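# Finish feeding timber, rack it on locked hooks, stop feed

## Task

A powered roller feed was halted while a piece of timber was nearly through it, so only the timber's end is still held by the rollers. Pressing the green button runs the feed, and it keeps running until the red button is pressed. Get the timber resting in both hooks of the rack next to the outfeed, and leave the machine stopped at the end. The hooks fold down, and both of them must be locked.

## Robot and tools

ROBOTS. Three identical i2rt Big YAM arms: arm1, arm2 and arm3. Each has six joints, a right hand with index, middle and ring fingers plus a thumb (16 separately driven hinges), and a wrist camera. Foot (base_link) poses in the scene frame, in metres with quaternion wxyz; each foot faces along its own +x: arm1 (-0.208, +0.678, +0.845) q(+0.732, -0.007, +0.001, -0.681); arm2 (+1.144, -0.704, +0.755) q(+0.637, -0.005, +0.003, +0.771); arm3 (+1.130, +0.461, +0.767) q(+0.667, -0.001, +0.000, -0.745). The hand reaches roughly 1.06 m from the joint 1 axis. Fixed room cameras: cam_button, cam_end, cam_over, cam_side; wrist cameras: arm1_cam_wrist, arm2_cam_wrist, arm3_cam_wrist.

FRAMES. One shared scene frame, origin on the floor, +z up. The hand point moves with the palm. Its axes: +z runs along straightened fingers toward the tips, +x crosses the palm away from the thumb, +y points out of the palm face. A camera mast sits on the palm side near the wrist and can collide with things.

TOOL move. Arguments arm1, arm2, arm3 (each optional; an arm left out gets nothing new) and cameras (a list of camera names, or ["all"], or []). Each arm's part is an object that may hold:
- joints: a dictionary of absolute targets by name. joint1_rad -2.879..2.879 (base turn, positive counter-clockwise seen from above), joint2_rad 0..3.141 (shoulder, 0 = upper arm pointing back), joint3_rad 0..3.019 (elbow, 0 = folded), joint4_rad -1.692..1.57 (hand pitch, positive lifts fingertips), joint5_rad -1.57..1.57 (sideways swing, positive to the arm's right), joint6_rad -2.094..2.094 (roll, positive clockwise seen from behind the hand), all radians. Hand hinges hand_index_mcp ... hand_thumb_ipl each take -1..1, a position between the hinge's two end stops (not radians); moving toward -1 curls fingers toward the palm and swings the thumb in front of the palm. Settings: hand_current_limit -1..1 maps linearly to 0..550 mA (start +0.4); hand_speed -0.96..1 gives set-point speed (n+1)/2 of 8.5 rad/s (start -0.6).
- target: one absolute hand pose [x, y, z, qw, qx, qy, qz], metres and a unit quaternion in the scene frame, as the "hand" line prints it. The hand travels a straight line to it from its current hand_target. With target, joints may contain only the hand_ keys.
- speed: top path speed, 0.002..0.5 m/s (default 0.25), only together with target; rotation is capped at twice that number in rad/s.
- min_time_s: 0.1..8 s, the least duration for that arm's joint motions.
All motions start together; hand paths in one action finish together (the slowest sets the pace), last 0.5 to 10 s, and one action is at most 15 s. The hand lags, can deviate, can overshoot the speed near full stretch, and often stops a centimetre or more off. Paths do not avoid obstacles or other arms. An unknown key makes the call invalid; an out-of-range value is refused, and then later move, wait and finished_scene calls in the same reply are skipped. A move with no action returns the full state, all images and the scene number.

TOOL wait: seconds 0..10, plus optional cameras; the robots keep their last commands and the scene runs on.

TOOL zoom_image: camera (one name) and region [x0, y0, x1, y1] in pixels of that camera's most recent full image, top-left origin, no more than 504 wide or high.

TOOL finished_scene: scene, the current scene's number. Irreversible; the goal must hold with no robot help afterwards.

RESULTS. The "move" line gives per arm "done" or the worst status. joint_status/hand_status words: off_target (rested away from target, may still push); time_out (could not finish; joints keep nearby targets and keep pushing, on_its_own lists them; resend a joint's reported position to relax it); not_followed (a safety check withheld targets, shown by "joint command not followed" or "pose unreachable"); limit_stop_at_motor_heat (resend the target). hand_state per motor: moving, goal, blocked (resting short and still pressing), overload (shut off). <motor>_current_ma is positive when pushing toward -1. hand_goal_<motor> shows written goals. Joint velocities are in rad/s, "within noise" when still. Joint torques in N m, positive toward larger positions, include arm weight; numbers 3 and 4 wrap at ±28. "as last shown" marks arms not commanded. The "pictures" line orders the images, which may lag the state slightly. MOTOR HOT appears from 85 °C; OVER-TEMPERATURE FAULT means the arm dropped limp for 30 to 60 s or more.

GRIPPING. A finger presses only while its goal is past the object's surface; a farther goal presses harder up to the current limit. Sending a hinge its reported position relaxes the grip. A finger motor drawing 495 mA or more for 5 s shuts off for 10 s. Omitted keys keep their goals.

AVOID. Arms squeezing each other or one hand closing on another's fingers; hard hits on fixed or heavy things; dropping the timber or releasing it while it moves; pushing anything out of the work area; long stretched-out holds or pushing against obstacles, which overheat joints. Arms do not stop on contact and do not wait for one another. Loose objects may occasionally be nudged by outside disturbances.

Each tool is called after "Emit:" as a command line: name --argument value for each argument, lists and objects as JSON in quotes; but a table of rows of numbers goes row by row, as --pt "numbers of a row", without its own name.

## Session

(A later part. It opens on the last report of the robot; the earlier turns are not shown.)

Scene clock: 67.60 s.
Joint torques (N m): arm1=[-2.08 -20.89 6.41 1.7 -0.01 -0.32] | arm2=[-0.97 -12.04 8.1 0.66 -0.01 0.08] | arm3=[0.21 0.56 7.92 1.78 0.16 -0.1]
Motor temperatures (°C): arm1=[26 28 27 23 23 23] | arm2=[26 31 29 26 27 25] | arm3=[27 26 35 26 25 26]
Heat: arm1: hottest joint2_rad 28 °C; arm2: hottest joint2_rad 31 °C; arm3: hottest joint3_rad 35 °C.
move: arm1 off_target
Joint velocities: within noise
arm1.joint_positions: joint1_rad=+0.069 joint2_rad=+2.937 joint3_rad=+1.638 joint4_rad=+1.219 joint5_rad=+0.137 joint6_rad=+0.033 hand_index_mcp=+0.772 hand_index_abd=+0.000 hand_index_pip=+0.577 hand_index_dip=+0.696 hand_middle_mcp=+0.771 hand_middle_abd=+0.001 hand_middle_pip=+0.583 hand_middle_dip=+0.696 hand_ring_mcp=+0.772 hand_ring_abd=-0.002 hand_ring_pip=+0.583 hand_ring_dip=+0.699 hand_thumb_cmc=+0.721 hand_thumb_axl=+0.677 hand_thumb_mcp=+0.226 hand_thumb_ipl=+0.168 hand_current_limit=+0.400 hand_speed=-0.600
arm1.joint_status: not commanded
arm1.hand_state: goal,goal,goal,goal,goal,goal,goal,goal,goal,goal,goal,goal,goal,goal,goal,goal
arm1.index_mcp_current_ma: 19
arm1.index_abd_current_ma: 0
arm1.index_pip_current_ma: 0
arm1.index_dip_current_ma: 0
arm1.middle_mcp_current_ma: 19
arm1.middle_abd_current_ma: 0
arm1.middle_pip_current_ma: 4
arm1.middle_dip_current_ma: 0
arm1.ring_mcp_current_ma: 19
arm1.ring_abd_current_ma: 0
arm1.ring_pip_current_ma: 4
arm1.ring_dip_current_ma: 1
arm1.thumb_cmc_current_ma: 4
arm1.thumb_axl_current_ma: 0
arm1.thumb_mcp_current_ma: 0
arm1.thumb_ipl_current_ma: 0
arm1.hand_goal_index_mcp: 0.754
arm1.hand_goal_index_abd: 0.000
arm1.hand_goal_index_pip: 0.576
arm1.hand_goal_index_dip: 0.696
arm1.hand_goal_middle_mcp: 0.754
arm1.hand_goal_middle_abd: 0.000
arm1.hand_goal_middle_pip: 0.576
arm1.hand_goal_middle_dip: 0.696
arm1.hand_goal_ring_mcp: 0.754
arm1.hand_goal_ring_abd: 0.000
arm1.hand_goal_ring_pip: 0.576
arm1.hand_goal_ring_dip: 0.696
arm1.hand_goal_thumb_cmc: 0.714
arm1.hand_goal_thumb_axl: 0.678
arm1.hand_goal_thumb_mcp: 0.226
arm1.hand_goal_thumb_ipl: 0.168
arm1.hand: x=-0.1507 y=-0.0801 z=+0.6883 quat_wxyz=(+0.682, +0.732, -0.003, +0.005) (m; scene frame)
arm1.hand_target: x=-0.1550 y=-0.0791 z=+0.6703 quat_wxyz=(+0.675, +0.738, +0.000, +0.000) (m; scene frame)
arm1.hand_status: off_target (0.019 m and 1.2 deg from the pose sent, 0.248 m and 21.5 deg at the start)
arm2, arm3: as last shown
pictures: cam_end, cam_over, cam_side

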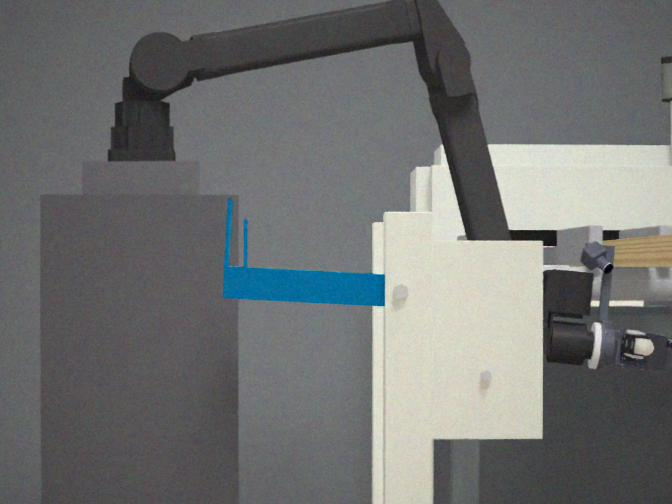

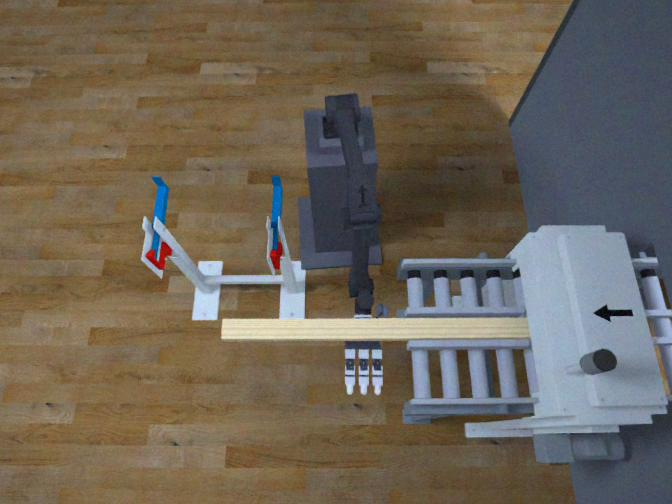

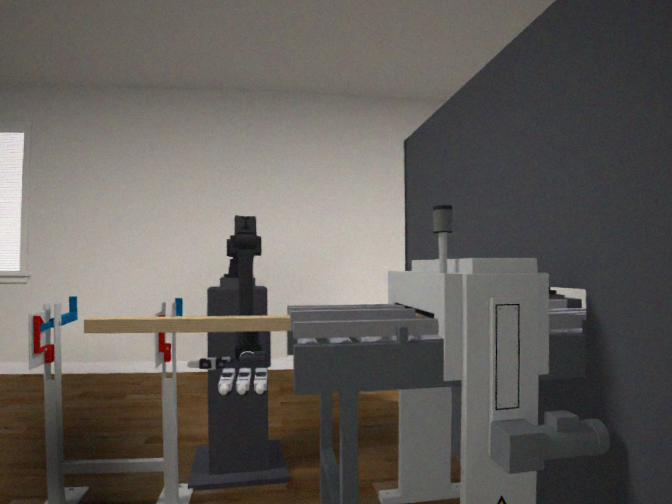

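Emit:
move --arm1 '{"target":[-0.155,-0.08,0.765,0.7071,0.7071,0,0],"speed":0.12}' --cameras '["cam_side","arm1_cam_wrist","cam_end"]'

Scene clock: 70.63 s.
Joint torques (N m): arm1=[-2.26 -23.88 4.33 2.56 -0.03 -0.31] | arm2=[-0.97 -11.99 8.1 0.66 -0.02 0.08] | arm3=[0.21 0.67 7.94 1.78 0.17 -0.11]
Motor temperatures (°C): arm1=[26 29 27 23 23 23] | arm2=[26 31 29 26 27 25] | arm3=[27 26 35 26 25 26]
Heat: arm1: hottest joint2_rad 29 °C; arm2: hottest joint2_rad 31 °C; arm3: hottest joint3_rad 35 °C.
move: arm1 done
Joint velocities: within noise
arm1.joint_positions: joint1_rad=+0.067 joint2_rad=+2.789 joint3_rad=+1.527 joint4_rad=+1.247 joint5_rad=+0.136 joint6_rad=+0.020 hand_index_mcp=+0.772 hand_index_abd=+0.000 hand_index_pip=+0.577 hand_index_dip=+0.696 hand_middle_mcp=+0.771 hand_middle_abd=+0.001 hand_middle_pip=+0.583 hand_middle_dip=+0.696 hand_ring_mcp=+0.772 hand_ring_abd=-0.002 hand_ring_pip=+0.583 hand_ring_dip=+0.699 hand_thumb_cmc=+0.721 hand_thumb_axl=+0.677 hand_thumb_mcp=+0.226 hand_thumb_ipl=+0.168 hand_current_limit=+0.400 hand_speed=-0.600
arm1.joint_status: not commanded
arm1.hand_state: goal,goal,goal,goal,goal,goal,goal,goal,goal,goal,goal,goal,goal,goal,goal,goal
arm1.index_mcp_current_ma: 19
arm1.index_abd_current_ma: 0
arm1.index_pip_current_ma: 0
arm1.index_dip_current_ma: 0
arm1.middle_mcp_current_ma: 19
arm1.middle_abd_current_ma: 0
arm1.middle_pip_current_ma: 4
arm1.middle_dip_current_ma: 0
arm1.ring_mcp_current_ma: 19
arm1.ring_abd_current_ma: 0
arm1.ring_pip_current_ma: 4
arm1.ring_dip_current_ma: 1
arm1.thumb_cmc_current_ma: 4
arm1.thumb_axl_current_ma: 0
arm1.thumb_mcp_current_ma: 0
arm1.thumb_ipl_current_ma: 0
arm1.hand_goal_index_mcp: 0.754
arm1.hand_goal_index_abd: 0.000
arm1.hand_goal_index_pip: 0.576
arm1.hand_goal_index_dip: 0.696
arm1.hand_goal_middle_mcp: 0.754
arm1.hand_goal_middle_abd: 0.000
arm1.hand_goal_middle_pip: 0.576
arm1.hand_goal_middle_dip: 0.696
arm1.hand_goal_ring_mcp: 0.754
arm1.hand_goal_ring_abd: 0.000
arm1.hand_goal_ring_pip: 0.576
arm1.hand_goal_ring_dip: 0.696
arm1.hand_goal_thumb_cmc: 0.714
arm1.hand_goal_thumb_axl: 0.678
arm1.hand_goal_thumb_mcp: 0.226
arm1.hand_goal_thumb_ipl: 0.168
arm1.hand: x=-0.1499 y=-0.0826 z=+0.7652 quat_wxyz=(+0.705, +0.709, -0.001, +0.004) (m; scene frame)
arm1.hand_target: x=-0.1551 y=-0.0800 z=+0.7651 quat_wxyz=(+0.707, +0.707, +0.000, +0.000) (m; scene frame)
arm1.hand_status: done (0.006 m and 0.6 deg from the pose sent, 0.077 m and 4.1 deg at the start)
arm2, arm3: as last shown
pictures: arm1_cam_wrist, cam_end, cam_side
camera_calibration:
arm1_cam_wrist: T_world_to_cam=[[-0.75958, -0.0107893, 0.650325, -0.579961], [-0.452896, 0.726407, -0.516932, 0.339015], [-0.466823, -0.68718, -0.55665, 0.424507], [0, 0, 0, 1]] pos_world=[-0.0888186, 0.0391926, 0.788713]

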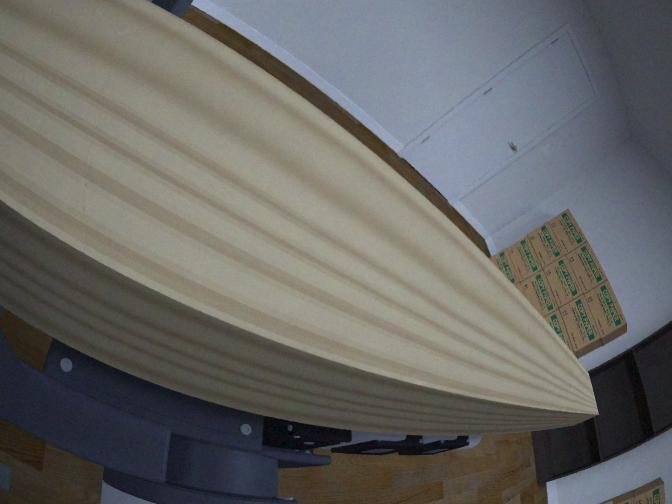

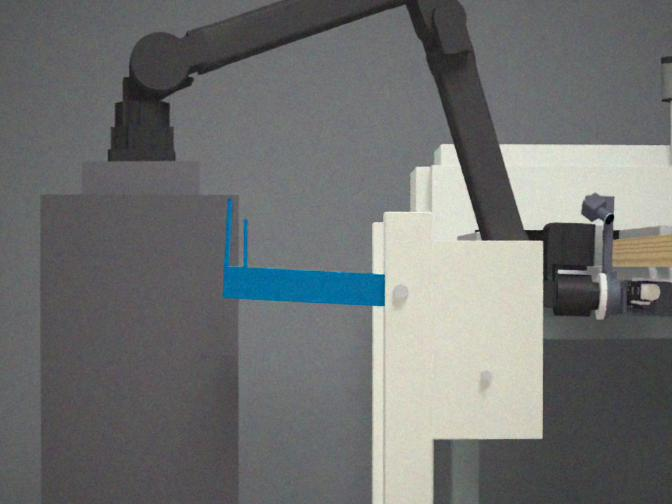

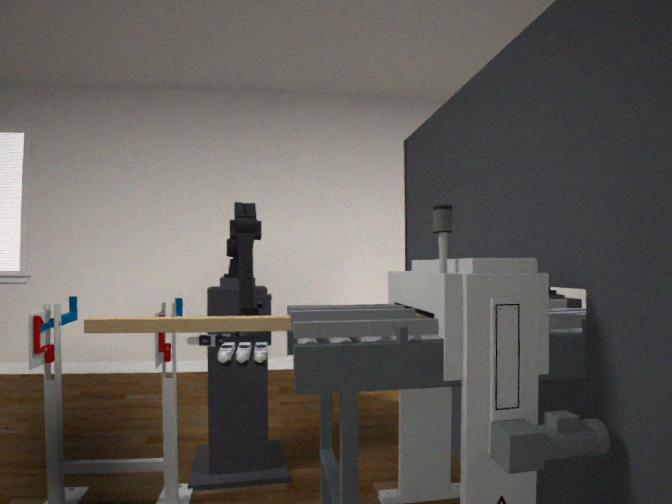

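Emit:
move --arm1 '{"target":[-0.155,-0.08,0.80,0.7071,0.7071,0,0],"speed":0.1}'

Emit:
move --arm1 '{"target":[-0.155,-0.08,0.84,0.7071,0.7071,0,0],"speed":0.1}' --cameras '["cam_side","arm1_cam_wrist","cam_end"]'

Scene clock: 72.60 s.
Joint torques (N m): arm1=[-2.26 -25.93 4.53 2.06 0.09 -0.35] | arm2=[-0.91 -11.99 8.09 0.66 -0.02 0.08] | arm3=[0.26 0.62 7.94 1.8 0.17 -0.1]
Motor temperatures (°C): arm1=[26 29 27 23 23 23] | arm2=[26 31 29 26 27 25] | arm3=[27 26 36 26 25 26]
Heat: arm1: hottest joint2_rad 29 °C; arm2: hottest joint2_rad 31 °C; arm3: hottest joint3_rad 36 °C.
move: arm1 off_target
Joint velocities: within noise
arm1.joint_positions: joint1_rad=+0.066 joint2_rad=+2.733 joint3_rad=+1.456 joint4_rad=+1.241 joint5_rad=+0.132 joint6_rad=+0.025 hand_index_mcp=+0.770 hand_index_abd=+0.000 hand_index_pip=+0.577 hand_index_dip=+0.696 hand_middle_mcp=+0.770 hand_middle_abd=+0.001 hand_middle_pip=+0.582 hand_middle_dip=+0.696 hand_ring_mcp=+0.771 hand_ring_abd=-0.002 hand_ring_pip=+0.583 hand_ring_dip=+0.699 hand_thumb_cmc=+0.732 hand_thumb_axl=+0.677 hand_thumb_mcp=+0.226 hand_thumb_ipl=+0.168 hand_current_limit=+0.400 hand_speed=-0.600
arm1.joint_status: not commanded
arm1.hand_state: goal,goal,goal,goal,goal,goal,goal,goal,goal,goal,goal,goal,goal,goal,goal,goal
arm1.index_mcp_current_ma: 17
arm1.index_abd_current_ma: 0
arm1.index_pip_current_ma: 0
arm1.index_dip_current_ma: 0
arm1.middle_mcp_current_ma: 17
arm1.middle_abd_current_ma: 0
arm1.middle_pip_current_ma: 4
arm1.middle_dip_current_ma: 0
arm1.ring_mcp_current_ma: 17
arm1.ring_abd_current_ma: 0
arm1.ring_pip_current_ma: 4
arm1.ring_dip_current_ma: 1
arm1.thumb_cmc_current_ma: 18
arm1.thumb_axl_current_ma: 0
arm1.thumb_mcp_current_ma: 0
arm1.thumb_ipl_current_ma: 0
arm1.hand_goal_index_mcp: 0.754
arm1.hand_goal_index_abd: 0.000
arm1.hand_goal_index_pip: 0.576
arm1.hand_goal_index_dip: 0.696
arm1.hand_goal_middle_mcp: 0.754
arm1.hand_goal_middle_abd: 0.000
arm1.hand_goal_middle_pip: 0.576
arm1.hand_goal_middle_dip: 0.696
arm1.hand_goal_ring_mcp: 0.754
arm1.hand_goal_ring_abd: 0.000
arm1.hand_goal_ring_pip: 0.576
arm1.hand_goal_ring_dip: 0.696
arm1.hand_goal_thumb_cmc: 0.714
arm1.hand_goal_thumb_axl: 0.678
arm1.hand_goal_thumb_mcp: 0.226
arm1.hand_goal_thumb_ipl: 0.168
arm1.hand: x=-0.1513 y=-0.0746 z=+0.7792 quat_wxyz=(+0.697, +0.717, -0.001, +0.006) (m; scene frame)
arm1.hand_target: x=-0.1550 y=-0.0798 z=+0.7997 quat_wxyz=(+0.707, +0.707, +0.000, +0.000) (m; scene frame)
arm1.hand_status: off_target (0.022 m and 1.7 deg from the pose sent, 0.035 m and 0.6 deg at the start)
arm2, arm3: as last shown
pictures: none

Scene clock: 73.70 s.
Joint torques (N m): arm1=[-2.26 -28.92 5.11 2.7 0.08 -0.32] | arm2=[-0.91 -12.04 8.1 0.66 -0.01 0.08] | arm3=[0.26 0.56 7.91 1.78 0.17 -0.11]
Motor temperatures (°C): arm1=[26 29 27 23 23 23] | arm2=[26 31 29 26 27 25] | arm3=[27 26 36 26 25 26]
Heat: arm1: hottest joint2_rad 29 °C; arm2: hottest joint2_rad 31 °C; arm3: hottest joint3_rad 36 °C.
move: arm1 off_target
Joint velocities: within noise
arm1.joint_positions: joint1_rad=+0.066 joint2_rad=+2.678 joint3_rad=+1.378 joint4_rad=+1.197 joint5_rad=+0.132 joint6_rad=+0.021 hand_index_mcp=+0.768 hand_index_abd=+0.000 hand_index_pip=+0.577 hand_index_dip=+0.696 hand_middle_mcp=+0.768 hand_middle_abd=+0.001 hand_middle_pip=+0.582 hand_middle_dip=+0.696 hand_ring_mcp=+0.768 hand_ring_abd=-0.002 hand_ring_pip=+0.582 hand_ring_dip=+0.699 hand_thumb_cmc=+0.731 hand_thumb_axl=+0.680 hand_thumb_mcp=+0.226 hand_thumb_ipl=+0.168 hand_current_limit=+0.400 hand_speed=-0.600
arm1.joint_status: not commanded
arm1.hand_state: goal,goal,goal,goal,goal,goal,goal,goal,goal,goal,goal,goal,goal,goal,goal,goal
arm1.index_mcp_current_ma: 14
arm1.index_abd_current_ma: 0
arm1.index_pip_current_ma: 0
arm1.index_dip_current_ma: 0
arm1.middle_mcp_current_ma: 14
arm1.middle_abd_current_ma: 0
arm1.middle_pip_current_ma: 3
arm1.middle_dip_current_ma: 0
arm1.ring_mcp_current_ma: 14
arm1.ring_abd_current_ma: 0
arm1.ring_pip_current_ma: 3
arm1.ring_dip_current_ma: 1
arm1.thumb_cmc_current_ma: 17
arm1.thumb_axl_current_ma: 1
arm1.thumb_mcp_current_ma: 0
arm1.thumb_ipl_current_ma: 0
arm1.hand_goal_index_mcp: 0.754
arm1.hand_goal_index_abd: 0.000
arm1.hand_goal_index_pip: 0.576
arm1.hand_goal_index_dip: 0.696
arm1.hand_goal_middle_mcp: 0.754
arm1.hand_goal_middle_abd: 0.000
arm1.hand_goal_middle_pip: 0.576
arm1.hand_goal_middle_dip: 0.696
arm1.hand_goal_ring_mcp: 0.754
arm1.hand_goal_ring_abd: 0.000
arm1.hand_goal_ring_pip: 0.576
arm1.hand_goal_ring_dip: 0.696
arm1.hand_goal_thumb_cmc: 0.714
arm1.hand_goal_thumb_axl: 0.678
arm1.hand_goal_thumb_mcp: 0.226
arm1.hand_goal_thumb_ipl: 0.168
arm1.hand: x=-0.1525 y=-0.0654 z=+0.7807 quat_wxyz=(+0.673, +0.739, +0.003, +0.001) (m; scene frame)
arm1.hand_target: x=-0.1552 y=-0.0786 z=+0.8388 quat_wxyz=(+0.707, +0.707, +0.000, +0.000) (m; scene frame)
arm1.hand_status: off_target (0.061 m and 5.4 deg from the pose sent, 0.061 m and 1.7 deg at the start)
arm2, arm3: as last shown
pictures: arm1_cam_wrist, cam_end, cam_side
camera_calibration:
arm1_cam_wrist: T_world_to_cam=[[-0.751895, -0.0688215, 0.655681, -0.598622], [-0.459521, 0.767858, -0.446356, 0.280012], [-0.472751, -0.636912, -0.608974, 0.486948], [0, 0, 0, 1]] pos_world=[-0.0912246, 0.0539358, 0.814029]

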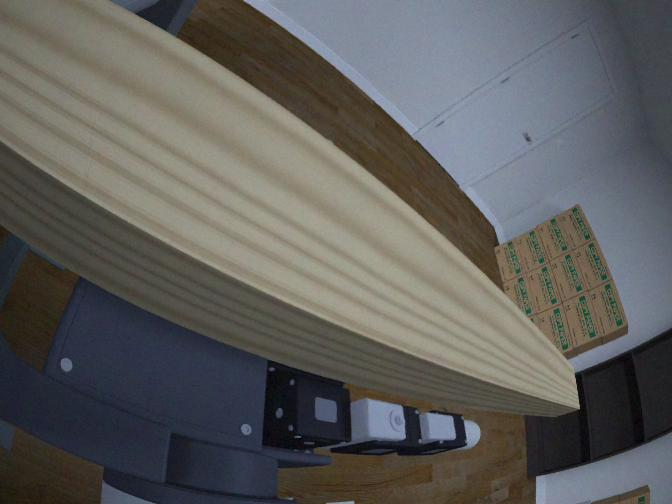

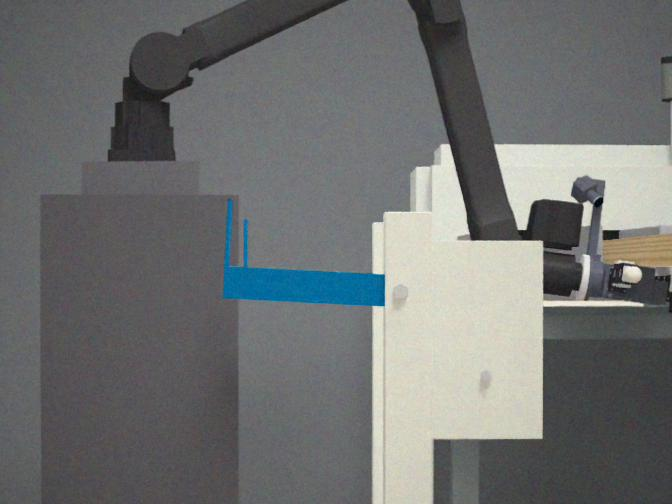

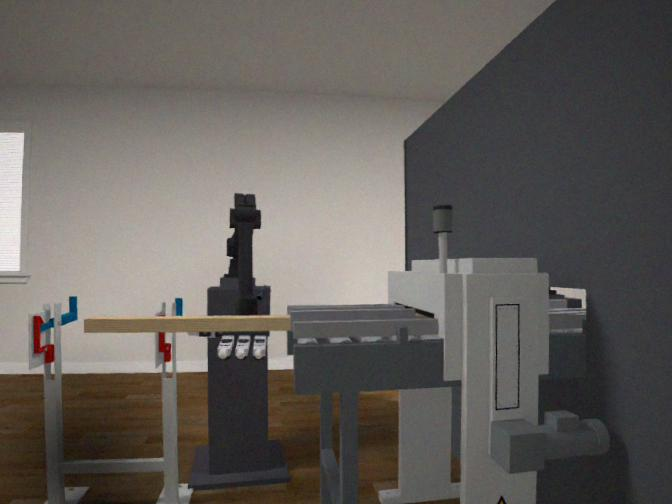

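Emit:
move --arm1 '{"target":[-0.155,-0.098,0.772,0.7193,0.6947,0,0],"speed":0.12}'

Emit:
move --arm1 '{"target":[-0.155,-0.098,0.845,0.7431,0.6691,0,0],"speed":0.1}' --cameras '["cam_side","arm1_cam_wrist","cam_over"]'

Scene clock: 76.13 s.
Joint torques (N m): arm1=[-2.08 -22.07 6.98 1.98 -0.03 -0.27] | arm2=[-0.97 -11.99 8.09 0.66 -0.01 0.08] | arm3=[0.15 0.62 7.92 1.76 0.16 -0.11]
Motor temperatures (°C): arm1=[26 30 27 23 23 23] | arm2=[26 31 29 26 27 25] | arm3=[27 26 36 26 25 26]
Heat: arm1: hottest joint2_rad 30 °C; arm2: hottest joint2_rad 31 °C; arm3: hottest joint3_rad 36 °C.
move: arm1 off_target
Joint velocities: within noise
arm1.joint_positions: joint1_rad=+0.061 joint2_rad=+2.787 joint3_rad=+1.570 joint4_rad=+1.246 joint5_rad=+0.131 joint6_rad=+0.011 hand_index_mcp=+0.768 hand_index_abd=+0.000 hand_index_pip=+0.577 hand_index_dip=+0.696 hand_middle_mcp=+0.768 hand_middle_abd=+0.000 hand_middle_pip=+0.582 hand_middle_dip=+0.696 hand_ring_mcp=+0.768 hand_ring_abd=-0.002 hand_ring_pip=+0.582 hand_ring_dip=+0.699 hand_thumb_cmc=+0.721 hand_thumb_axl=+0.676 hand_thumb_mcp=+0.227 hand_thumb_ipl=+0.168 hand_current_limit=+0.400 hand_speed=-0.600
arm1.joint_status: not commanded
arm1.hand_state: goal,goal,goal,goal,goal,goal,goal,goal,goal,goal,goal,goal,goal,goal,goal,goal
arm1.index_mcp_current_ma: 13
arm1.index_abd_current_ma: 0
arm1.index_pip_current_ma: 0
arm1.index_dip_current_ma: 0
arm1.middle_mcp_current_ma: 13
arm1.middle_abd_current_ma: 0
arm1.middle_pip_current_ma: 3
arm1.middle_dip_current_ma: 0
arm1.ring_mcp_current_ma: 14
arm1.ring_abd_current_ma: 0
arm1.ring_pip_current_ma: 3
arm1.ring_dip_current_ma: 1
arm1.thumb_cmc_current_ma: 5
arm1.thumb_axl_current_ma: -1
arm1.thumb_mcp_current_ma: 0
arm1.thumb_ipl_current_ma: 0
arm1.hand_goal_index_mcp: 0.754
arm1.hand_goal_index_abd: 0.000
arm1.hand_goal_index_pip: 0.576
arm1.hand_goal_index_dip: 0.696
arm1.hand_goal_middle_mcp: 0.754
arm1.hand_goal_middle_abd: 0.000
arm1.hand_goal_middle_pip: 0.576
arm1.hand_goal_middle_dip: 0.696
arm1.hand_goal_ring_mcp: 0.754
arm1.hand_goal_ring_abd: 0.000
arm1.hand_goal_ring_pip: 0.576
arm1.hand_goal_ring_dip: 0.696
arm1.hand_goal_thumb_cmc: 0.714
arm1.hand_goal_thumb_axl: 0.678
arm1.hand_goal_thumb_mcp: 0.226
arm1.hand_goal_thumb_ipl: 0.168
arm1.hand: x=-0.1508 y=-0.0954 z=+0.7827 quat_wxyz=(+0.720, +0.694, +0.000, +0.003) (m; scene frame)
arm1.hand_target: x=-0.1549 y=-0.0975 z=+0.7721 quat_wxyz=(+0.719, +0.695, +0.000, +0.000) (m; scene frame)
arm1.hand_status: off_target (0.012 m and 0.3 deg from the pose sent, 0.034 m and 7.4 deg at the start)
arm2.joint_positions: joint1_rad=+0.208 joint2_rad=+1.403 joint3_rad=+1.332 joint4_rad=-1.478 joint5_rad=+0.003 joint6_rad=-0.058 hand_index_mcp=-0.335 hand_index_abd=+0.000 hand_index_pip=-0.617 hand_index_dip=-0.497 hand_middle_mcp=-0.332 hand_middle_abd=+0.000 hand_middle_pip=-0.617 hand_middle_dip=-0.497 hand_ring_mcp=+0.754 hand_ring_abd=+0.000 hand_ring_pip=+0.577 hand_ring_dip=+0.696 hand_thumb_cmc=+0.715 hand_thumb_axl=+0.677 hand_thumb_mcp=+0.223 hand_thumb_ipl=+0.168 hand_current_limit=+0.400 hand_speed=-0.600
arm2.joint_status: not commanded
arm2.hand_state: goal,goal,goal,goal,goal,goal,goal,goal,goal,goal,goal,goal,goal,goal,goal,goal
arm2.index_mcp_current_ma: 10
arm2.index_abd_current_ma: 0
arm2.index_pip_current_ma: 0
arm2.index_dip_current_ma: 0
arm2.middle_mcp_current_ma: 13
arm2.middle_abd_current_ma: 0
arm2.middle_pip_current_ma: 1
arm2.middle_dip_current_ma: 0
arm2.ring_mcp_current_ma: 0
arm2.ring_abd_current_ma: 0
arm2.ring_pip_current_ma: 0
arm2.ring_dip_current_ma: 0
arm2.thumb_cmc_current_ma: 0
arm2.thumb_axl_current_ma: 0
arm2.thumb_mcp_current_ma: -1
arm2.thumb_ipl_current_ma: 0
arm2.hand_goal_index_mcp: -0.350
arm2.hand_goal_index_abd: 0.000
arm2.hand_goal_index_pip: -0.620
arm2.hand_goal_index_dip: -0.500
arm2.hand_goal_middle_mcp: -0.350
arm2.hand_goal_middle_abd: 0.000
arm2.hand_goal_middle_pip: -0.620
arm2.hand_goal_middle_dip: -0.500
arm2.hand_goal_ring_mcp: 0.754
arm2.hand_goal_ring_abd: 0.000
arm2.hand_goal_ring_pip: 0.576
arm2.hand_goal_ring_dip: 0.696
arm2.hand_goal_thumb_cmc: 0.714
arm2.hand_goal_thumb_axl: 0.678
arm2.hand_goal_thumb_mcp: 0.226
arm2.hand_goal_thumb_ipl: 0.168
arm2.hand: x=+0.9676 y=-0.2344 z=+0.9914 quat_wxyz=(+0.000, -0.225, +0.974, +0.005) (m; scene frame)
arm2.hand_target: x=+0.9738 y=-0.2341 z=+0.9999 quat_wxyz=(-0.003, -0.217, +0.976, +0.019) (m; scene frame)
arm2.hand_status: not commanded
arm3.joint_positions: joint1_rad=+0.322 joint2_rad=+0.623 joint3_rad=+1.437 joint4_rad=-1.384 joint5_rad=-0.052 joint6_rad=+1.150 hand_index_mcp=+0.754 hand_index_abd=+0.000 hand_index_pip=+0.577 hand_index_dip=+0.696 hand_middle_mcp=+0.754 hand_middle_abd=+0.000 hand_middle_pip=+0.577 hand_middle_dip=+0.696 hand_ring_mcp=+0.754 hand_ring_abd=+0.000 hand_ring_pip=+0.577 hand_ring_dip=+0.696 hand_thumb_cmc=+0.714 hand_thumb_axl=+0.677 hand_thumb_mcp=+0.226 hand_thumb_ipl=+0.168 hand_current_limit=+0.400 hand_speed=-0.600
arm3.joint_status: not commanded
arm3.hand_state: goal,goal,goal,goal,goal,goal,goal,goal,goal,goal,goal,goal,goal,goal,goal,goal
arm3.index_mcp_current_ma: 0
arm3.index_abd_current_ma: 1
arm3.index_pip_current_ma: 1
arm3.index_dip_current_ma: 0
arm3.middle_mcp_current_ma: 0
arm3.middle_abd_current_ma: 1
arm3.middle_pip_current_ma: 1
arm3.middle_dip_current_ma: 0
arm3.ring_mcp_current_ma: 0
arm3.ring_abd_current_ma: 1
arm3.ring_pip_current_ma: 1
arm3.ring_dip_current_ma: 0
arm3.thumb_cmc_current_ma: 0
arm3.thumb_axl_current_ma: -2
arm3.thumb_mcp_current_ma: 0
arm3.thumb_ipl_current_ma: -1
arm3.hand_goal_index_mcp: 0.754
arm3.hand_goal_index_abd: 0.000
arm3.hand_goal_index_pip: 0.576
arm3.hand_goal_index_dip: 0.696
arm3.hand_goal_middle_mcp: 0.754
arm3.hand_goal_middle_abd: 0.000
arm3.hand_goal_middle_pip: 0.576
arm3.hand_goal_middle_dip: 0.696
arm3.hand_goal_ring_mcp: 0.754
arm3.hand_goal_ring_abd: 0.000
arm3.hand_goal_ring_pip: 0.576
arm3.hand_goal_ring_dip: 0.696
arm3.hand_goal_thumb_cmc: 0.714
arm3.hand_goal_thumb_axl: 0.678
arm3.hand_goal_thumb_mcp: 0.226
arm3.hand_goal_thumb_ipl: 0.168
arm3.hand: x=+1.1033 y=+0.2139 z=+1.3272 quat_wxyz=(+0.359, +0.788, -0.385, +0.319) (m; scene frame)
arm3.hand_target: x=+1.1029 y=+0.2163 z=+1.3382 quat_wxyz=(+0.368, +0.782, -0.382, +0.326) (m; scene frame)
arm3.hand_status: not commanded
pictures: none

Scene clock: 77.47 s.
Joint torques (N m): arm1=[-2.26 -29.8 5.24 2.76 0.16 -0.45] | arm2=[-0.97 -11.99 8.09 0.66 -0.01 0.08] | arm3=[0.21 0.62 7.92 1.81 0.17 -0.11]
Motor temperatures (°C): arm1=[26 30 27 23 23 23] | arm2=[26 31 29 26 27 25] | arm3=[27 26 36 26 25 26]
Heat: arm1: hottest joint2_rad 30 °C; arm2: hottest joint2_rad 31 °C; arm3: hottest joint3_rad 36 °C.
move: arm1 off_target
Joint velocities: within noise
arm1.joint_positions: joint1_rad=+0.061 joint2_rad=+2.754 joint3_rad=+1.513 joint4_rad=+1.246 joint5_rad=+0.124 joint6_rad=+0.020 hand_index_mcp=+0.768 hand_index_abd=+0.000 hand_index_pip=+0.577 hand_index_dip=+0.696 hand_middle_mcp=+0.768 hand_middle_abd=+0.000 hand_middle_pip=+0.582 hand_middle_dip=+0.696 hand_ring_mcp=+0.768 hand_ring_abd=-0.002 hand_ring_pip=+0.582 hand_ring_dip=+0.699 hand_thumb_cmc=+0.732 hand_thumb_axl=+0.678 hand_thumb_mcp=+0.227 hand_thumb_ipl=+0.168 hand_current_limit=+0.400 hand_speed=-0.600
arm1.joint_status: not commanded
arm1.hand_state: goal,goal,goal,goal,goal,goal,goal,goal,goal,goal,goal,goal,goal,goal,goal,goal
arm1.index_mcp_current_ma: 13
arm1.index_abd_current_ma: 0
arm1.index_pip_current_ma: 0
arm1.index_dip_current_ma: 0
arm1.middle_mcp_current_ma: 13
arm1.middle_abd_current_ma: 0
arm1.middle_pip_current_ma: 3
arm1.middle_dip_current_ma: 0
arm1.ring_mcp_current_ma: 14
arm1.ring_abd_current_ma: 0
arm1.ring_pip_current_ma: 3
arm1.ring_dip_current_ma: 1
arm1.thumb_cmc_current_ma: 19
arm1.thumb_axl_current_ma: 0
arm1.thumb_mcp_current_ma: 0
arm1.thumb_ipl_current_ma: 0
arm1.hand_goal_index_mcp: 0.754
arm1.hand_goal_index_abd: 0.000
arm1.hand_goal_index_pip: 0.576
arm1.hand_goal_index_dip: 0.696
arm1.hand_goal_middle_mcp: 0.754
arm1.hand_goal_middle_abd: 0.000
arm1.hand_goal_middle_pip: 0.576
arm1.hand_goal_middle_dip: 0.696
arm1.hand_goal_ring_mcp: 0.754
arm1.hand_goal_ring_abd: 0.000
arm1.hand_goal_ring_pip: 0.576
arm1.hand_goal_ring_dip: 0.696
arm1.hand_goal_thumb_cmc: 0.714
arm1.hand_goal_thumb_axl: 0.678
arm1.hand_goal_thumb_mcp: 0.226
arm1.hand_goal_thumb_ipl: 0.168
arm1.hand: x=-0.1515 y=-0.0866 z=+0.7859 quat_wxyz=(+0.712, +0.702, +0.000, +0.007) (m; scene frame)
arm1.hand_target: x=-0.1550 y=-0.0971 z=+0.8437 quat_wxyz=(+0.743, +0.669, +0.000, +0.000) (m; scene frame)
arm1.hand_status: off_target (0.060 m and 5.3 deg from the pose sent, 0.062 m and 3.9 deg at the start)
arm2, arm3: as last shown
pictures: arm1_cam_wrist, cam_over, cam_side
camera_calibration:
arm1_cam_wrist: T_world_to_cam=[[-0.760847, -0.00258413, 0.648926, -0.59313], [-0.45613, 0.713419, -0.531958, 0.36219], [-0.461581, -0.700733, -0.543981, 0.42215], [0, 0, 0, 1]] pos_world=[-0.0912193, 0.0358889, 0.807209]

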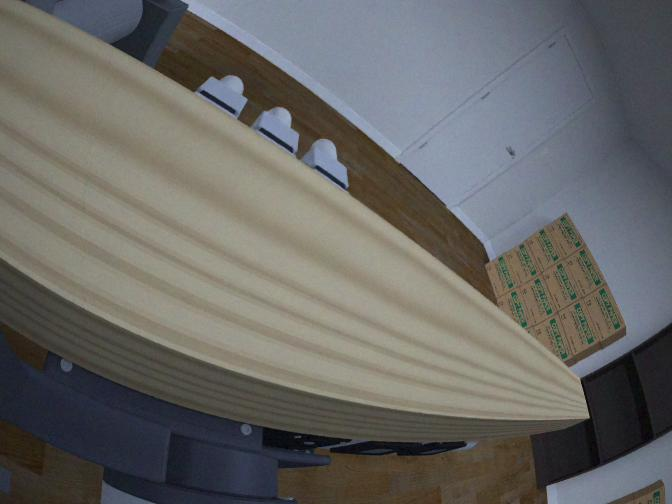

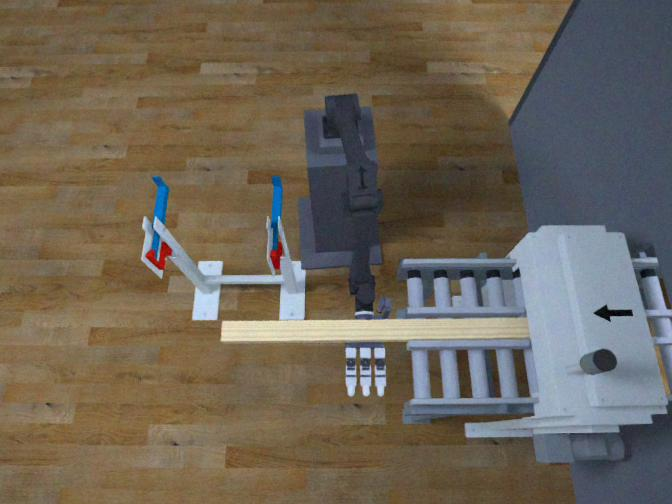

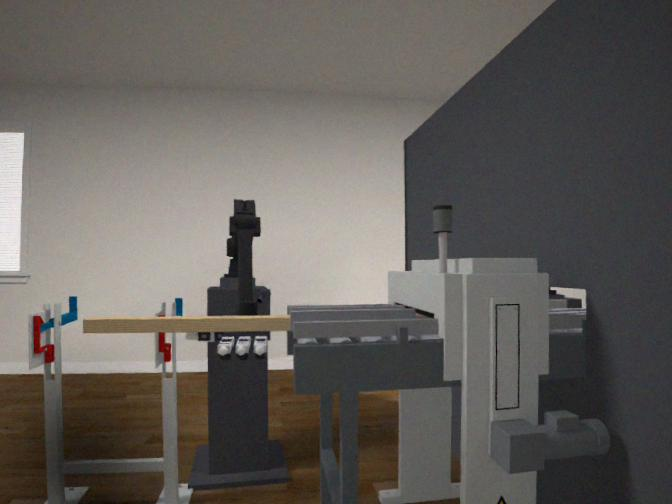

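Emit:
move --arm1 '{"joints":{"hand_index_mcp":-0.25,"hand_middle_mcp":-0.25,"hand_ring_mcp":-0.25,"hand_index_pip":0.1,"hand_middle_pip":0.1,"hand_ring_pip":0.1,"hand_index_dip":0.1,"hand_middle_dip":0.1,"hand_ring_dip":0.1}}' --cameras '["arm1_cam_wrist"]'

Scene clock: 80.57 s.
Joint torques (N m): arm1=[-2.43 -29.57 5.24 2.71 0.17 -0.45] | arm2=[-0.97 -11.99 8.1 0.66 -0.02 0.08] | arm3=[0.21 0.62 7.91 1.8 0.16 -0.1]
Motor temperatures (°C): arm1=[26 31 27 23 23 23] | arm2=[26 31 29 26 27 25] | arm3=[27 26 36 26 25 26]
Heat: arm1: hottest joint2_rad 31 °C; arm2: hottest joint2_rad 31 °C; arm3: hottest joint3_rad 36 °C.
move: arm1 done
Joint velocities: within noise
arm1.joint_positions: joint1_rad=+0.061 joint2_rad=+2.753 joint3_rad=+1.512 joint4_rad=+1.246 joint5_rad=+0.124 joint6_rad=+0.022 hand_index_mcp=-0.242 hand_index_abd=+0.000 hand_index_pip=+0.102 hand_index_dip=+0.102 hand_middle_mcp=-0.243 hand_middle_abd=+0.000 hand_middle_pip=+0.102 hand_middle_dip=+0.102 hand_ring_mcp=-0.242 hand_ring_abd=-0.002 hand_ring_pip=+0.102 hand_ring_dip=+0.102 hand_thumb_cmc=+0.734 hand_thumb_axl=+0.677 hand_thumb_mcp=+0.227 hand_thumb_ipl=+0.168 hand_current_limit=+0.400 hand_speed=-0.600
arm1.joint_status: all done
arm1.hand_state: goal,goal,goal,goal,goal,goal,goal,goal,goal,goal,goal,goal,goal,goal,goal,goal
arm1.index_mcp_current_ma: 5
arm1.index_abd_current_ma: 0
arm1.index_pip_current_ma: 1
arm1.index_dip_current_ma: 1
arm1.middle_mcp_current_ma: 5
arm1.middle_abd_current_ma: 0
arm1.middle_pip_current_ma: 1
arm1.middle_dip_current_ma: 1
arm1.ring_mcp_current_ma: 5
arm1.ring_abd_current_ma: 0
arm1.ring_pip_current_ma: 1
arm1.ring_dip_current_ma: 1
arm1.thumb_cmc_current_ma: 21
arm1.thumb_axl_current_ma: 0
arm1.thumb_mcp_current_ma: 0
arm1.thumb_ipl_current_ma: 0
arm1.hand_goal_index_mcp: -0.250
arm1.hand_goal_index_abd: 0.000
arm1.hand_goal_index_pip: 0.100
arm1.hand_goal_index_dip: 0.100
arm1.hand_goal_middle_mcp: -0.250
arm1.hand_goal_middle_abd: 0.000
arm1.hand_goal_middle_pip: 0.100
arm1.hand_goal_middle_dip: 0.100
arm1.hand_goal_ring_mcp: -0.250
arm1.hand_goal_ring_abd: 0.000
arm1.hand_goal_ring_pip: 0.100
arm1.hand_goal_ring_dip: 0.100
arm1.hand_goal_thumb_cmc: 0.714
arm1.hand_goal_thumb_axl: 0.678
arm1.hand_goal_thumb_mcp: 0.226
arm1.hand_goal_thumb_ipl: 0.168
arm1.hand: x=-0.1517 y=-0.0864 z=+0.7859 quat_wxyz=(+0.712, +0.703, -0.001, +0.008) (m; scene frame)
arm1.hand_target: x=-0.1550 y=-0.0971 z=+0.8437 quat_wxyz=(+0.743, +0.669, +0.000, +0.000) (m; scene frame)
arm1.hand_status: not commanded
arm2, arm3: as last shown
pictures: arm1_cam_wrist
camera_calibration:
arm1_cam_wrist: T_world_to_cam=[[-0.761956, -0.00311567, 0.647622, -0.592376], [-0.455228, 0.713843, -0.532162, 0.36217], [-0.460642, -0.700299, -0.545335, 0.423487], [0, 0, 0, 1]] pos_world=[-0.0914185, 0.0361893, 0.807311]

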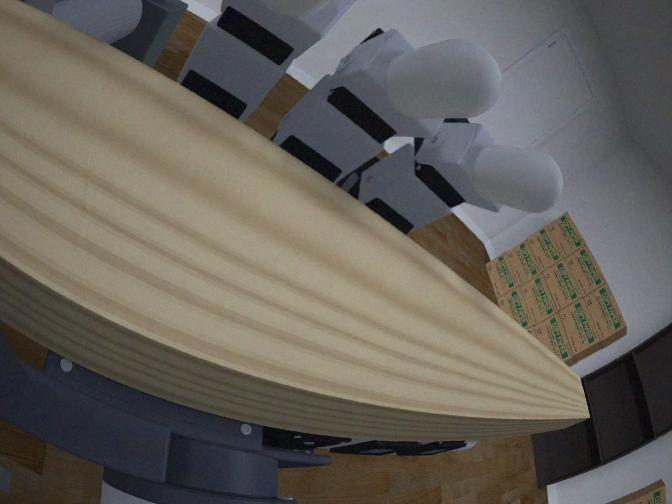

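Emit:
move --arm2 '{"target":[0.974,-0.234,0.928,-0.003,-0.217,0.976,0.019],"speed":0.1}' --cameras '["cam_button","cam_over"]'

Scene clock: 82.23 s.
Joint torques (N m): arm1=[-2.14 -29.45 5.23 2.65 0.17 -0.45] | arm2=[-0.97 -8.88 7.9 0.85 -0.01 0.08] | arm3=[0.21 0.62 7.91 1.77 0.16 -0.1]
Motor temperatures (°C): arm1=[26 31 27 23 23 23] | arm2=[26 31 29 26 27 25] | arm3=[27 26 36 26 25 26]
Heat: arm1: hottest joint2_rad 31 °C; arm2: hottest joint2_rad 31 °C; arm3: hottest joint3_rad 36 °C.
move: arm2 done
Joint velocities: within noise
arm1, arm3: as last shown
arm2.joint_positions: joint1_rad=+0.207 joint2_rad=+1.401 joint3_rad=+1.173 joint4_rad=-1.291 joint5_rad=+0.002 joint6_rad=-0.058 hand_index_mcp=-0.335 hand_index_abd=+0.000 hand_index_pip=-0.617 hand_index_dip=-0.497 hand_middle_mcp=-0.332 hand_middle_abd=+0.000 hand_middle_pip=-0.617 hand_middle_dip=-0.497 hand_ring_mcp=+0.758 hand_ring_abd=+0.000 hand_ring_pip=+0.578 hand_ring_dip=+0.696 hand_thumb_cmc=+0.715 hand_thumb_axl=+0.677 hand_thumb_mcp=+0.223 hand_thumb_ipl=+0.168 hand_current_limit=+0.400 hand_speed=-0.600
arm2.joint_status: not commanded
arm2.hand_state: goal,goal,goal,goal,goal,goal,goal,goal,goal,goal,goal,goal,goal,goal,goal,goal
arm2.index_mcp_current_ma: 10
arm2.index_abd_current_ma: 0
arm2.index_pip_current_ma: 0
arm2.index_dip_current_ma: 0
arm2.middle_mcp_current_ma: 13
arm2.middle_abd_current_ma: 0
arm2.middle_pip_current_ma: 1
arm2.middle_dip_current_ma: 0
arm2.ring_mcp_current_ma: 1
arm2.ring_abd_current_ma: 0
arm2.ring_pip_current_ma: 0
arm2.ring_dip_current_ma: 0
arm2.thumb_cmc_current_ma: 0
arm2.thumb_axl_current_ma: 0
arm2.thumb_mcp_current_ma: -1
arm2.thumb_ipl_current_ma: 0
arm2.hand_goal_index_mcp: -0.350
arm2.hand_goal_index_abd: 0.000
arm2.hand_goal_index_pip: -0.620
arm2.hand_goal_index_dip: -0.500
arm2.hand_goal_middle_mcp: -0.350
arm2.hand_goal_middle_abd: 0.000
arm2.hand_goal_middle_pip: -0.620
arm2.hand_goal_middle_dip: -0.500
arm2.hand_goal_ring_mcp: 0.754
arm2.hand_goal_ring_abd: 0.000
arm2.hand_goal_ring_pip: 0.576
arm2.hand_goal_ring_dip: 0.696
arm2.hand_goal_thumb_cmc: 0.714
arm2.hand_goal_thumb_axl: 0.678
arm2.hand_goal_thumb_mcp: 0.226
arm2.hand_goal_thumb_ipl: 0.168
arm2.hand: x=+0.9689 y=-0.2375 z=+0.9348 quat_wxyz=(-0.003, -0.225, +0.974, +0.019) (m; scene frame)
arm2.hand_target: x=+0.9739 y=-0.2342 z=+0.9281 quat_wxyz=(-0.003, -0.217, +0.976, +0.019) (m; scene frame)
arm2.hand_status: done (0.009 m and 0.9 deg from the pose sent, 0.064 m and 1.9 deg at the start)
pictures: cam_button, cam_over

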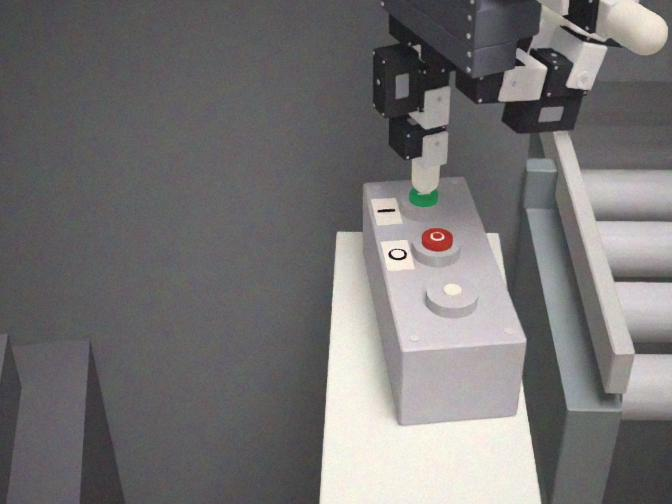

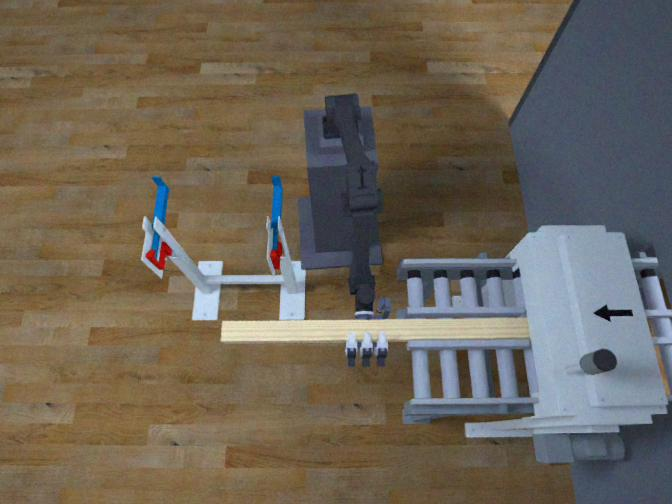

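Emit:
move --arm2 '{"target":[0.974,-0.234,0.914,-0.003,-0.217,0.976,0.019],"speed":0.06}' --cameras '["cam_button","cam_over"]'

Scene clock: 84.30 s.
Joint torques (N m): arm1=[-0.91 -28.51 6.05 2.66 0.03 -0.5] | arm2=[-0.91 -8.06 6.89 1.13 0.08 0.08] | arm3=[0.21 0.62 7.94 1.8 0.17 -0.1]
Motor temperatures (°C): arm1=[26 32 27 23 23 23] | arm2=[26 31 29 26 27 25] | arm3=[27 26 36 26 25 26]
Heat: arm1: hottest joint2_rad 32 °C; arm2: hottest joint2_rad 31 °C; arm3: hottest joint3_rad 36 °C.
move: arm2 off_target
Joint velocities: within noise
arm1, arm3: as last shown
arm1.joint_positions: joint1_rad=+0.042 joint2_rad=+2.742 joint3_rad=+1.501 joint4_rad=+1.245 joint5_rad=+0.128 joint6_rad=+0.026 hand_index_mcp=-0.243 hand_index_abd=+0.000 hand_index_pip=+0.102 hand_index_dip=+0.102 hand_middle_mcp=-0.243 hand_middle_abd=+0.000 hand_middle_pip=+0.102 hand_middle_dip=+0.102 hand_ring_mcp=-0.243 hand_ring_abd=-0.002 hand_ring_pip=+0.102 hand_ring_dip=+0.102 hand_thumb_cmc=+0.741 hand_thumb_axl=+0.682 hand_thumb_mcp=+0.227 hand_thumb_ipl=+0.168 hand_current_limit=+0.400 hand_speed=-0.600
arm1.hand_state: goal,goal,goal,goal,goal,goal,goal,goal,goal,goal,goal,goal,blocked,goal,goal,goal
arm1.thumb_cmc_current_ma: 33
arm1.thumb_axl_current_ma: 3
arm1.hand: x=-0.1680 y=-0.0864 z=+0.7899 quat_wxyz=(+0.711, +0.703, -0.011, +0.001) (m; scene frame)
arm1.hand_target: x=-0.1551 y=-0.0970 z=+0.8435 quat_wxyz=(+0.743, +0.669, +0.000, +0.000) (m; scene frame)
arm2.joint_positions: joint1_rad=+0.207 joint2_rad=+1.401 joint3_rad=+1.158 joint4_rad=-1.261 joint5_rad=+0.000 joint6_rad=-0.058 hand_index_mcp=-0.335 hand_index_abd=+0.000 hand_index_pip=-0.617 hand_index_dip=-0.497 hand_middle_mcp=-0.332 hand_middle_abd=+0.000 hand_middle_pip=-0.617 hand_middle_dip=-0.497 hand_ring_mcp=+0.774 hand_ring_abd=+0.001 hand_ring_pip=+0.591 hand_ring_dip=+0.704 hand_thumb_cmc=+0.715 hand_thumb_axl=+0.677 hand_thumb_mcp=+0.223 hand_thumb_ipl=+0.168 hand_current_limit=+0.400 hand_speed=-0.600
arm2.joint_status: not commanded
arm2.hand_state: goal,goal,goal,goal,goal,goal,goal,goal,blocked,goal,goal,goal,goal,goal,goal,goal
arm2.index_mcp_current_ma: 10
arm2.index_abd_current_ma: 0
arm2.index_pip_current_ma: 0
arm2.index_dip_current_ma: 0
arm2.middle_mcp_current_ma: 13
arm2.middle_abd_current_ma: 0
arm2.middle_pip_current_ma: 1
arm2.middle_dip_current_ma: 0
arm2.ring_mcp_current_ma: 16
arm2.ring_abd_current_ma: 0
arm2.ring_pip_current_ma: 8
arm2.ring_dip_current_ma: 3
arm2.thumb_cmc_current_ma: 0
arm2.thumb_axl_current_ma: 0
arm2.thumb_mcp_current_ma: -1
arm2.thumb_ipl_current_ma: 0
arm2.hand_goal_index_mcp: -0.350
arm2.hand_goal_index_abd: 0.000
arm2.hand_goal_index_pip: -0.620
arm2.hand_goal_index_dip: -0.500
arm2.hand_goal_middle_mcp: -0.350
arm2.hand_goal_middle_abd: 0.000
arm2.hand_goal_middle_pip: -0.620
arm2.hand_goal_middle_dip: -0.500
arm2.hand_goal_ring_mcp: 0.754
arm2.hand_goal_ring_abd: 0.000
arm2.hand_goal_ring_pip: 0.576
arm2.hand_goal_ring_dip: 0.696
arm2.hand_goal_thumb_cmc: 0.714
arm2.hand_goal_thumb_axl: 0.678
arm2.hand_goal_thumb_mcp: 0.226
arm2.hand_goal_thumb_ipl: 0.168
arm2.hand: x=+0.9679 y=-0.2352 z=+0.9308 quat_wxyz=(-0.005, -0.225, +0.974, +0.027) (m; scene frame)
arm2.hand_target: x=+0.9741 y=-0.2345 z=+0.9143 quat_wxyz=(-0.003, -0.217, +0.976, +0.019) (m; scene frame)
arm2.hand_status: off_target (0.018 m and 1.3 deg from the pose sent, 0.022 m and 0.9 deg at the start)
pictures: cam_button, cam_over

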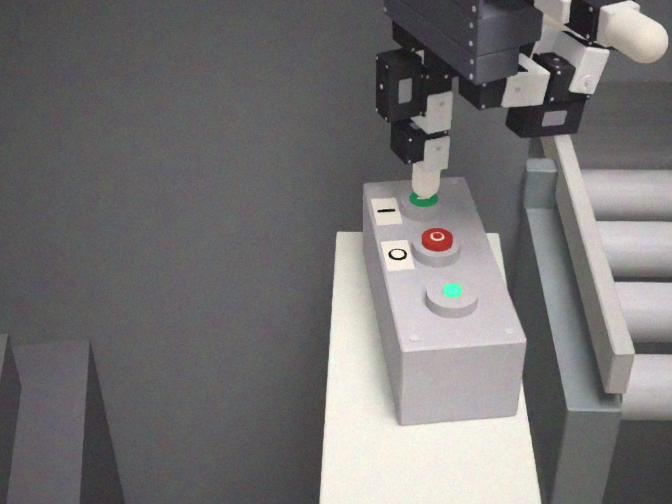

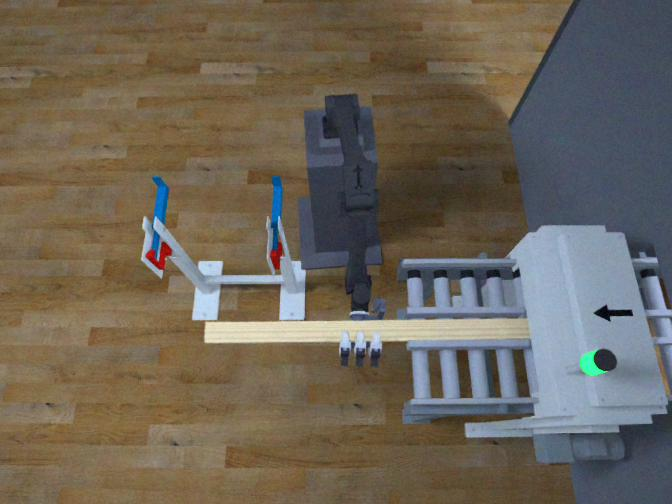

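Emit:
move --arm2 '{"target":[0.974,-0.234,1.03,-0.003,-0.217,0.976,0.019],"speed":0.25}' --cameras '["cam_over","cam_side"]'

Scene clock: 85.90 s.
Joint torques (N m): arm1=[-0.73 -28.69 6.06 2.69 0.04 -0.51] | arm2=[-0.79 -9.58 13.82 -0.2 0.08 0.08] | arm3=[0.15 0.67 7.95 1.78 0.16 -0.1]
Motor temperatures (°C): arm1=[26 32 28 23 23 23] | arm2=[26 31 30 26 27 25] | arm3=[27 26 36 26 25 26]
Heat: arm1: hottest joint2_rad 32 °C; arm2: hottest joint2_rad 31 °C; arm3: hottest joint3_rad 36 °C.
move: arm2 off_target
Joint velocities: within noise
arm1, arm3: as last shown
arm2.joint_positions: joint1_rad=+0.206 joint2_rad=+1.374 joint3_rad=+1.329 joint4_rad=-1.532 joint5_rad=+0.000 joint6_rad=-0.057 hand_index_mcp=-0.335 hand_index_abd=+0.000 hand_index_pip=-0.617 hand_index_dip=-0.497 hand_middle_mcp=-0.332 hand_middle_abd=+0.000 hand_middle_pip=-0.617 hand_middle_dip=-0.497 hand_ring_mcp=+0.749 hand_ring_abd=+0.003 hand_ring_pip=+0.573 hand_ring_dip=+0.693 hand_thumb_cmc=+0.715 hand_thumb_axl=+0.677 hand_thumb_mcp=+0.223 hand_thumb_ipl=+0.168 hand_current_limit=+0.400 hand_speed=-0.600
arm2.joint_status: not commanded
arm2.hand_state: goal,goal,goal,goal,goal,goal,goal,goal,goal,goal,goal,goal,goal,goal,goal,goal
arm2.index_mcp_current_ma: 10
arm2.index_abd_current_ma: 0
arm2.index_pip_current_ma: 0
arm2.index_dip_current_ma: 0
arm2.middle_mcp_current_ma: 13
arm2.middle_abd_current_ma: 0
arm2.middle_pip_current_ma: 1
arm2.middle_dip_current_ma: 0
arm2.ring_mcp_current_ma: -1
arm2.ring_abd_current_ma: 0
arm2.ring_pip_current_ma: -1
arm2.ring_dip_current_ma: -1
arm2.thumb_cmc_current_ma: 0
arm2.thumb_axl_current_ma: 0
arm2.thumb_mcp_current_ma: -1
arm2.thumb_ipl_current_ma: 0
arm2.hand_goal_index_mcp: -0.350
arm2.hand_goal_index_abd: 0.000
arm2.hand_goal_index_pip: -0.620
arm2.hand_goal_index_dip: -0.500
arm2.hand_goal_middle_mcp: -0.350
arm2.hand_goal_middle_abd: 0.000
arm2.hand_goal_middle_pip: -0.620
arm2.hand_goal_middle_dip: -0.500
arm2.hand_goal_ring_mcp: 0.754
arm2.hand_goal_ring_abd: 0.000
arm2.hand_goal_ring_pip: 0.576
arm2.hand_goal_ring_dip: 0.696
arm2.hand_goal_thumb_cmc: 0.714
arm2.hand_goal_thumb_axl: 0.678
arm2.hand_goal_thumb_mcp: 0.226
arm2.hand_goal_thumb_ipl: 0.168
arm2.hand: x=+0.9747 y=-0.2504 z=+0.9985 quat_wxyz=(+0.001, -0.224, +0.974, -0.009) (m; scene frame)
arm2.hand_target: x=+0.9747 y=-0.2356 z=+1.0298 quat_wxyz=(-0.003, -0.217, +0.976, +0.019) (m; scene frame)
arm2.hand_status: off_target (0.036 m and 3.4 deg from the pose sent, 0.099 m and 1.3 deg at the start)
pictures: cam_over, cam_side

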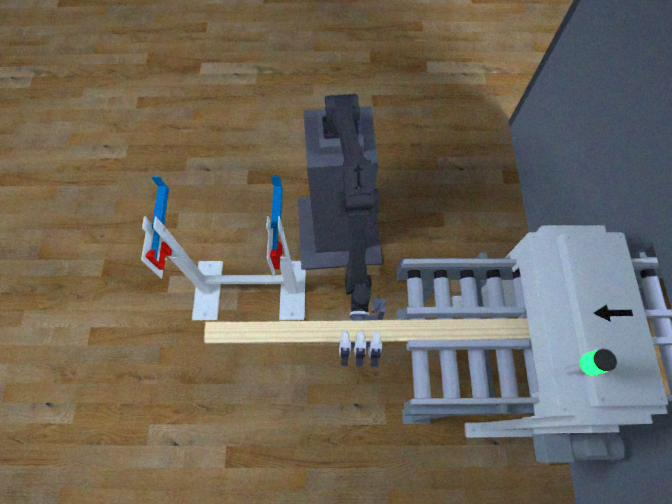

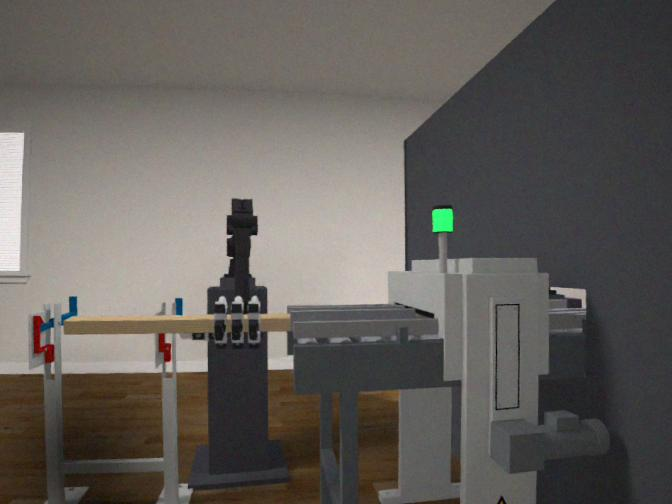

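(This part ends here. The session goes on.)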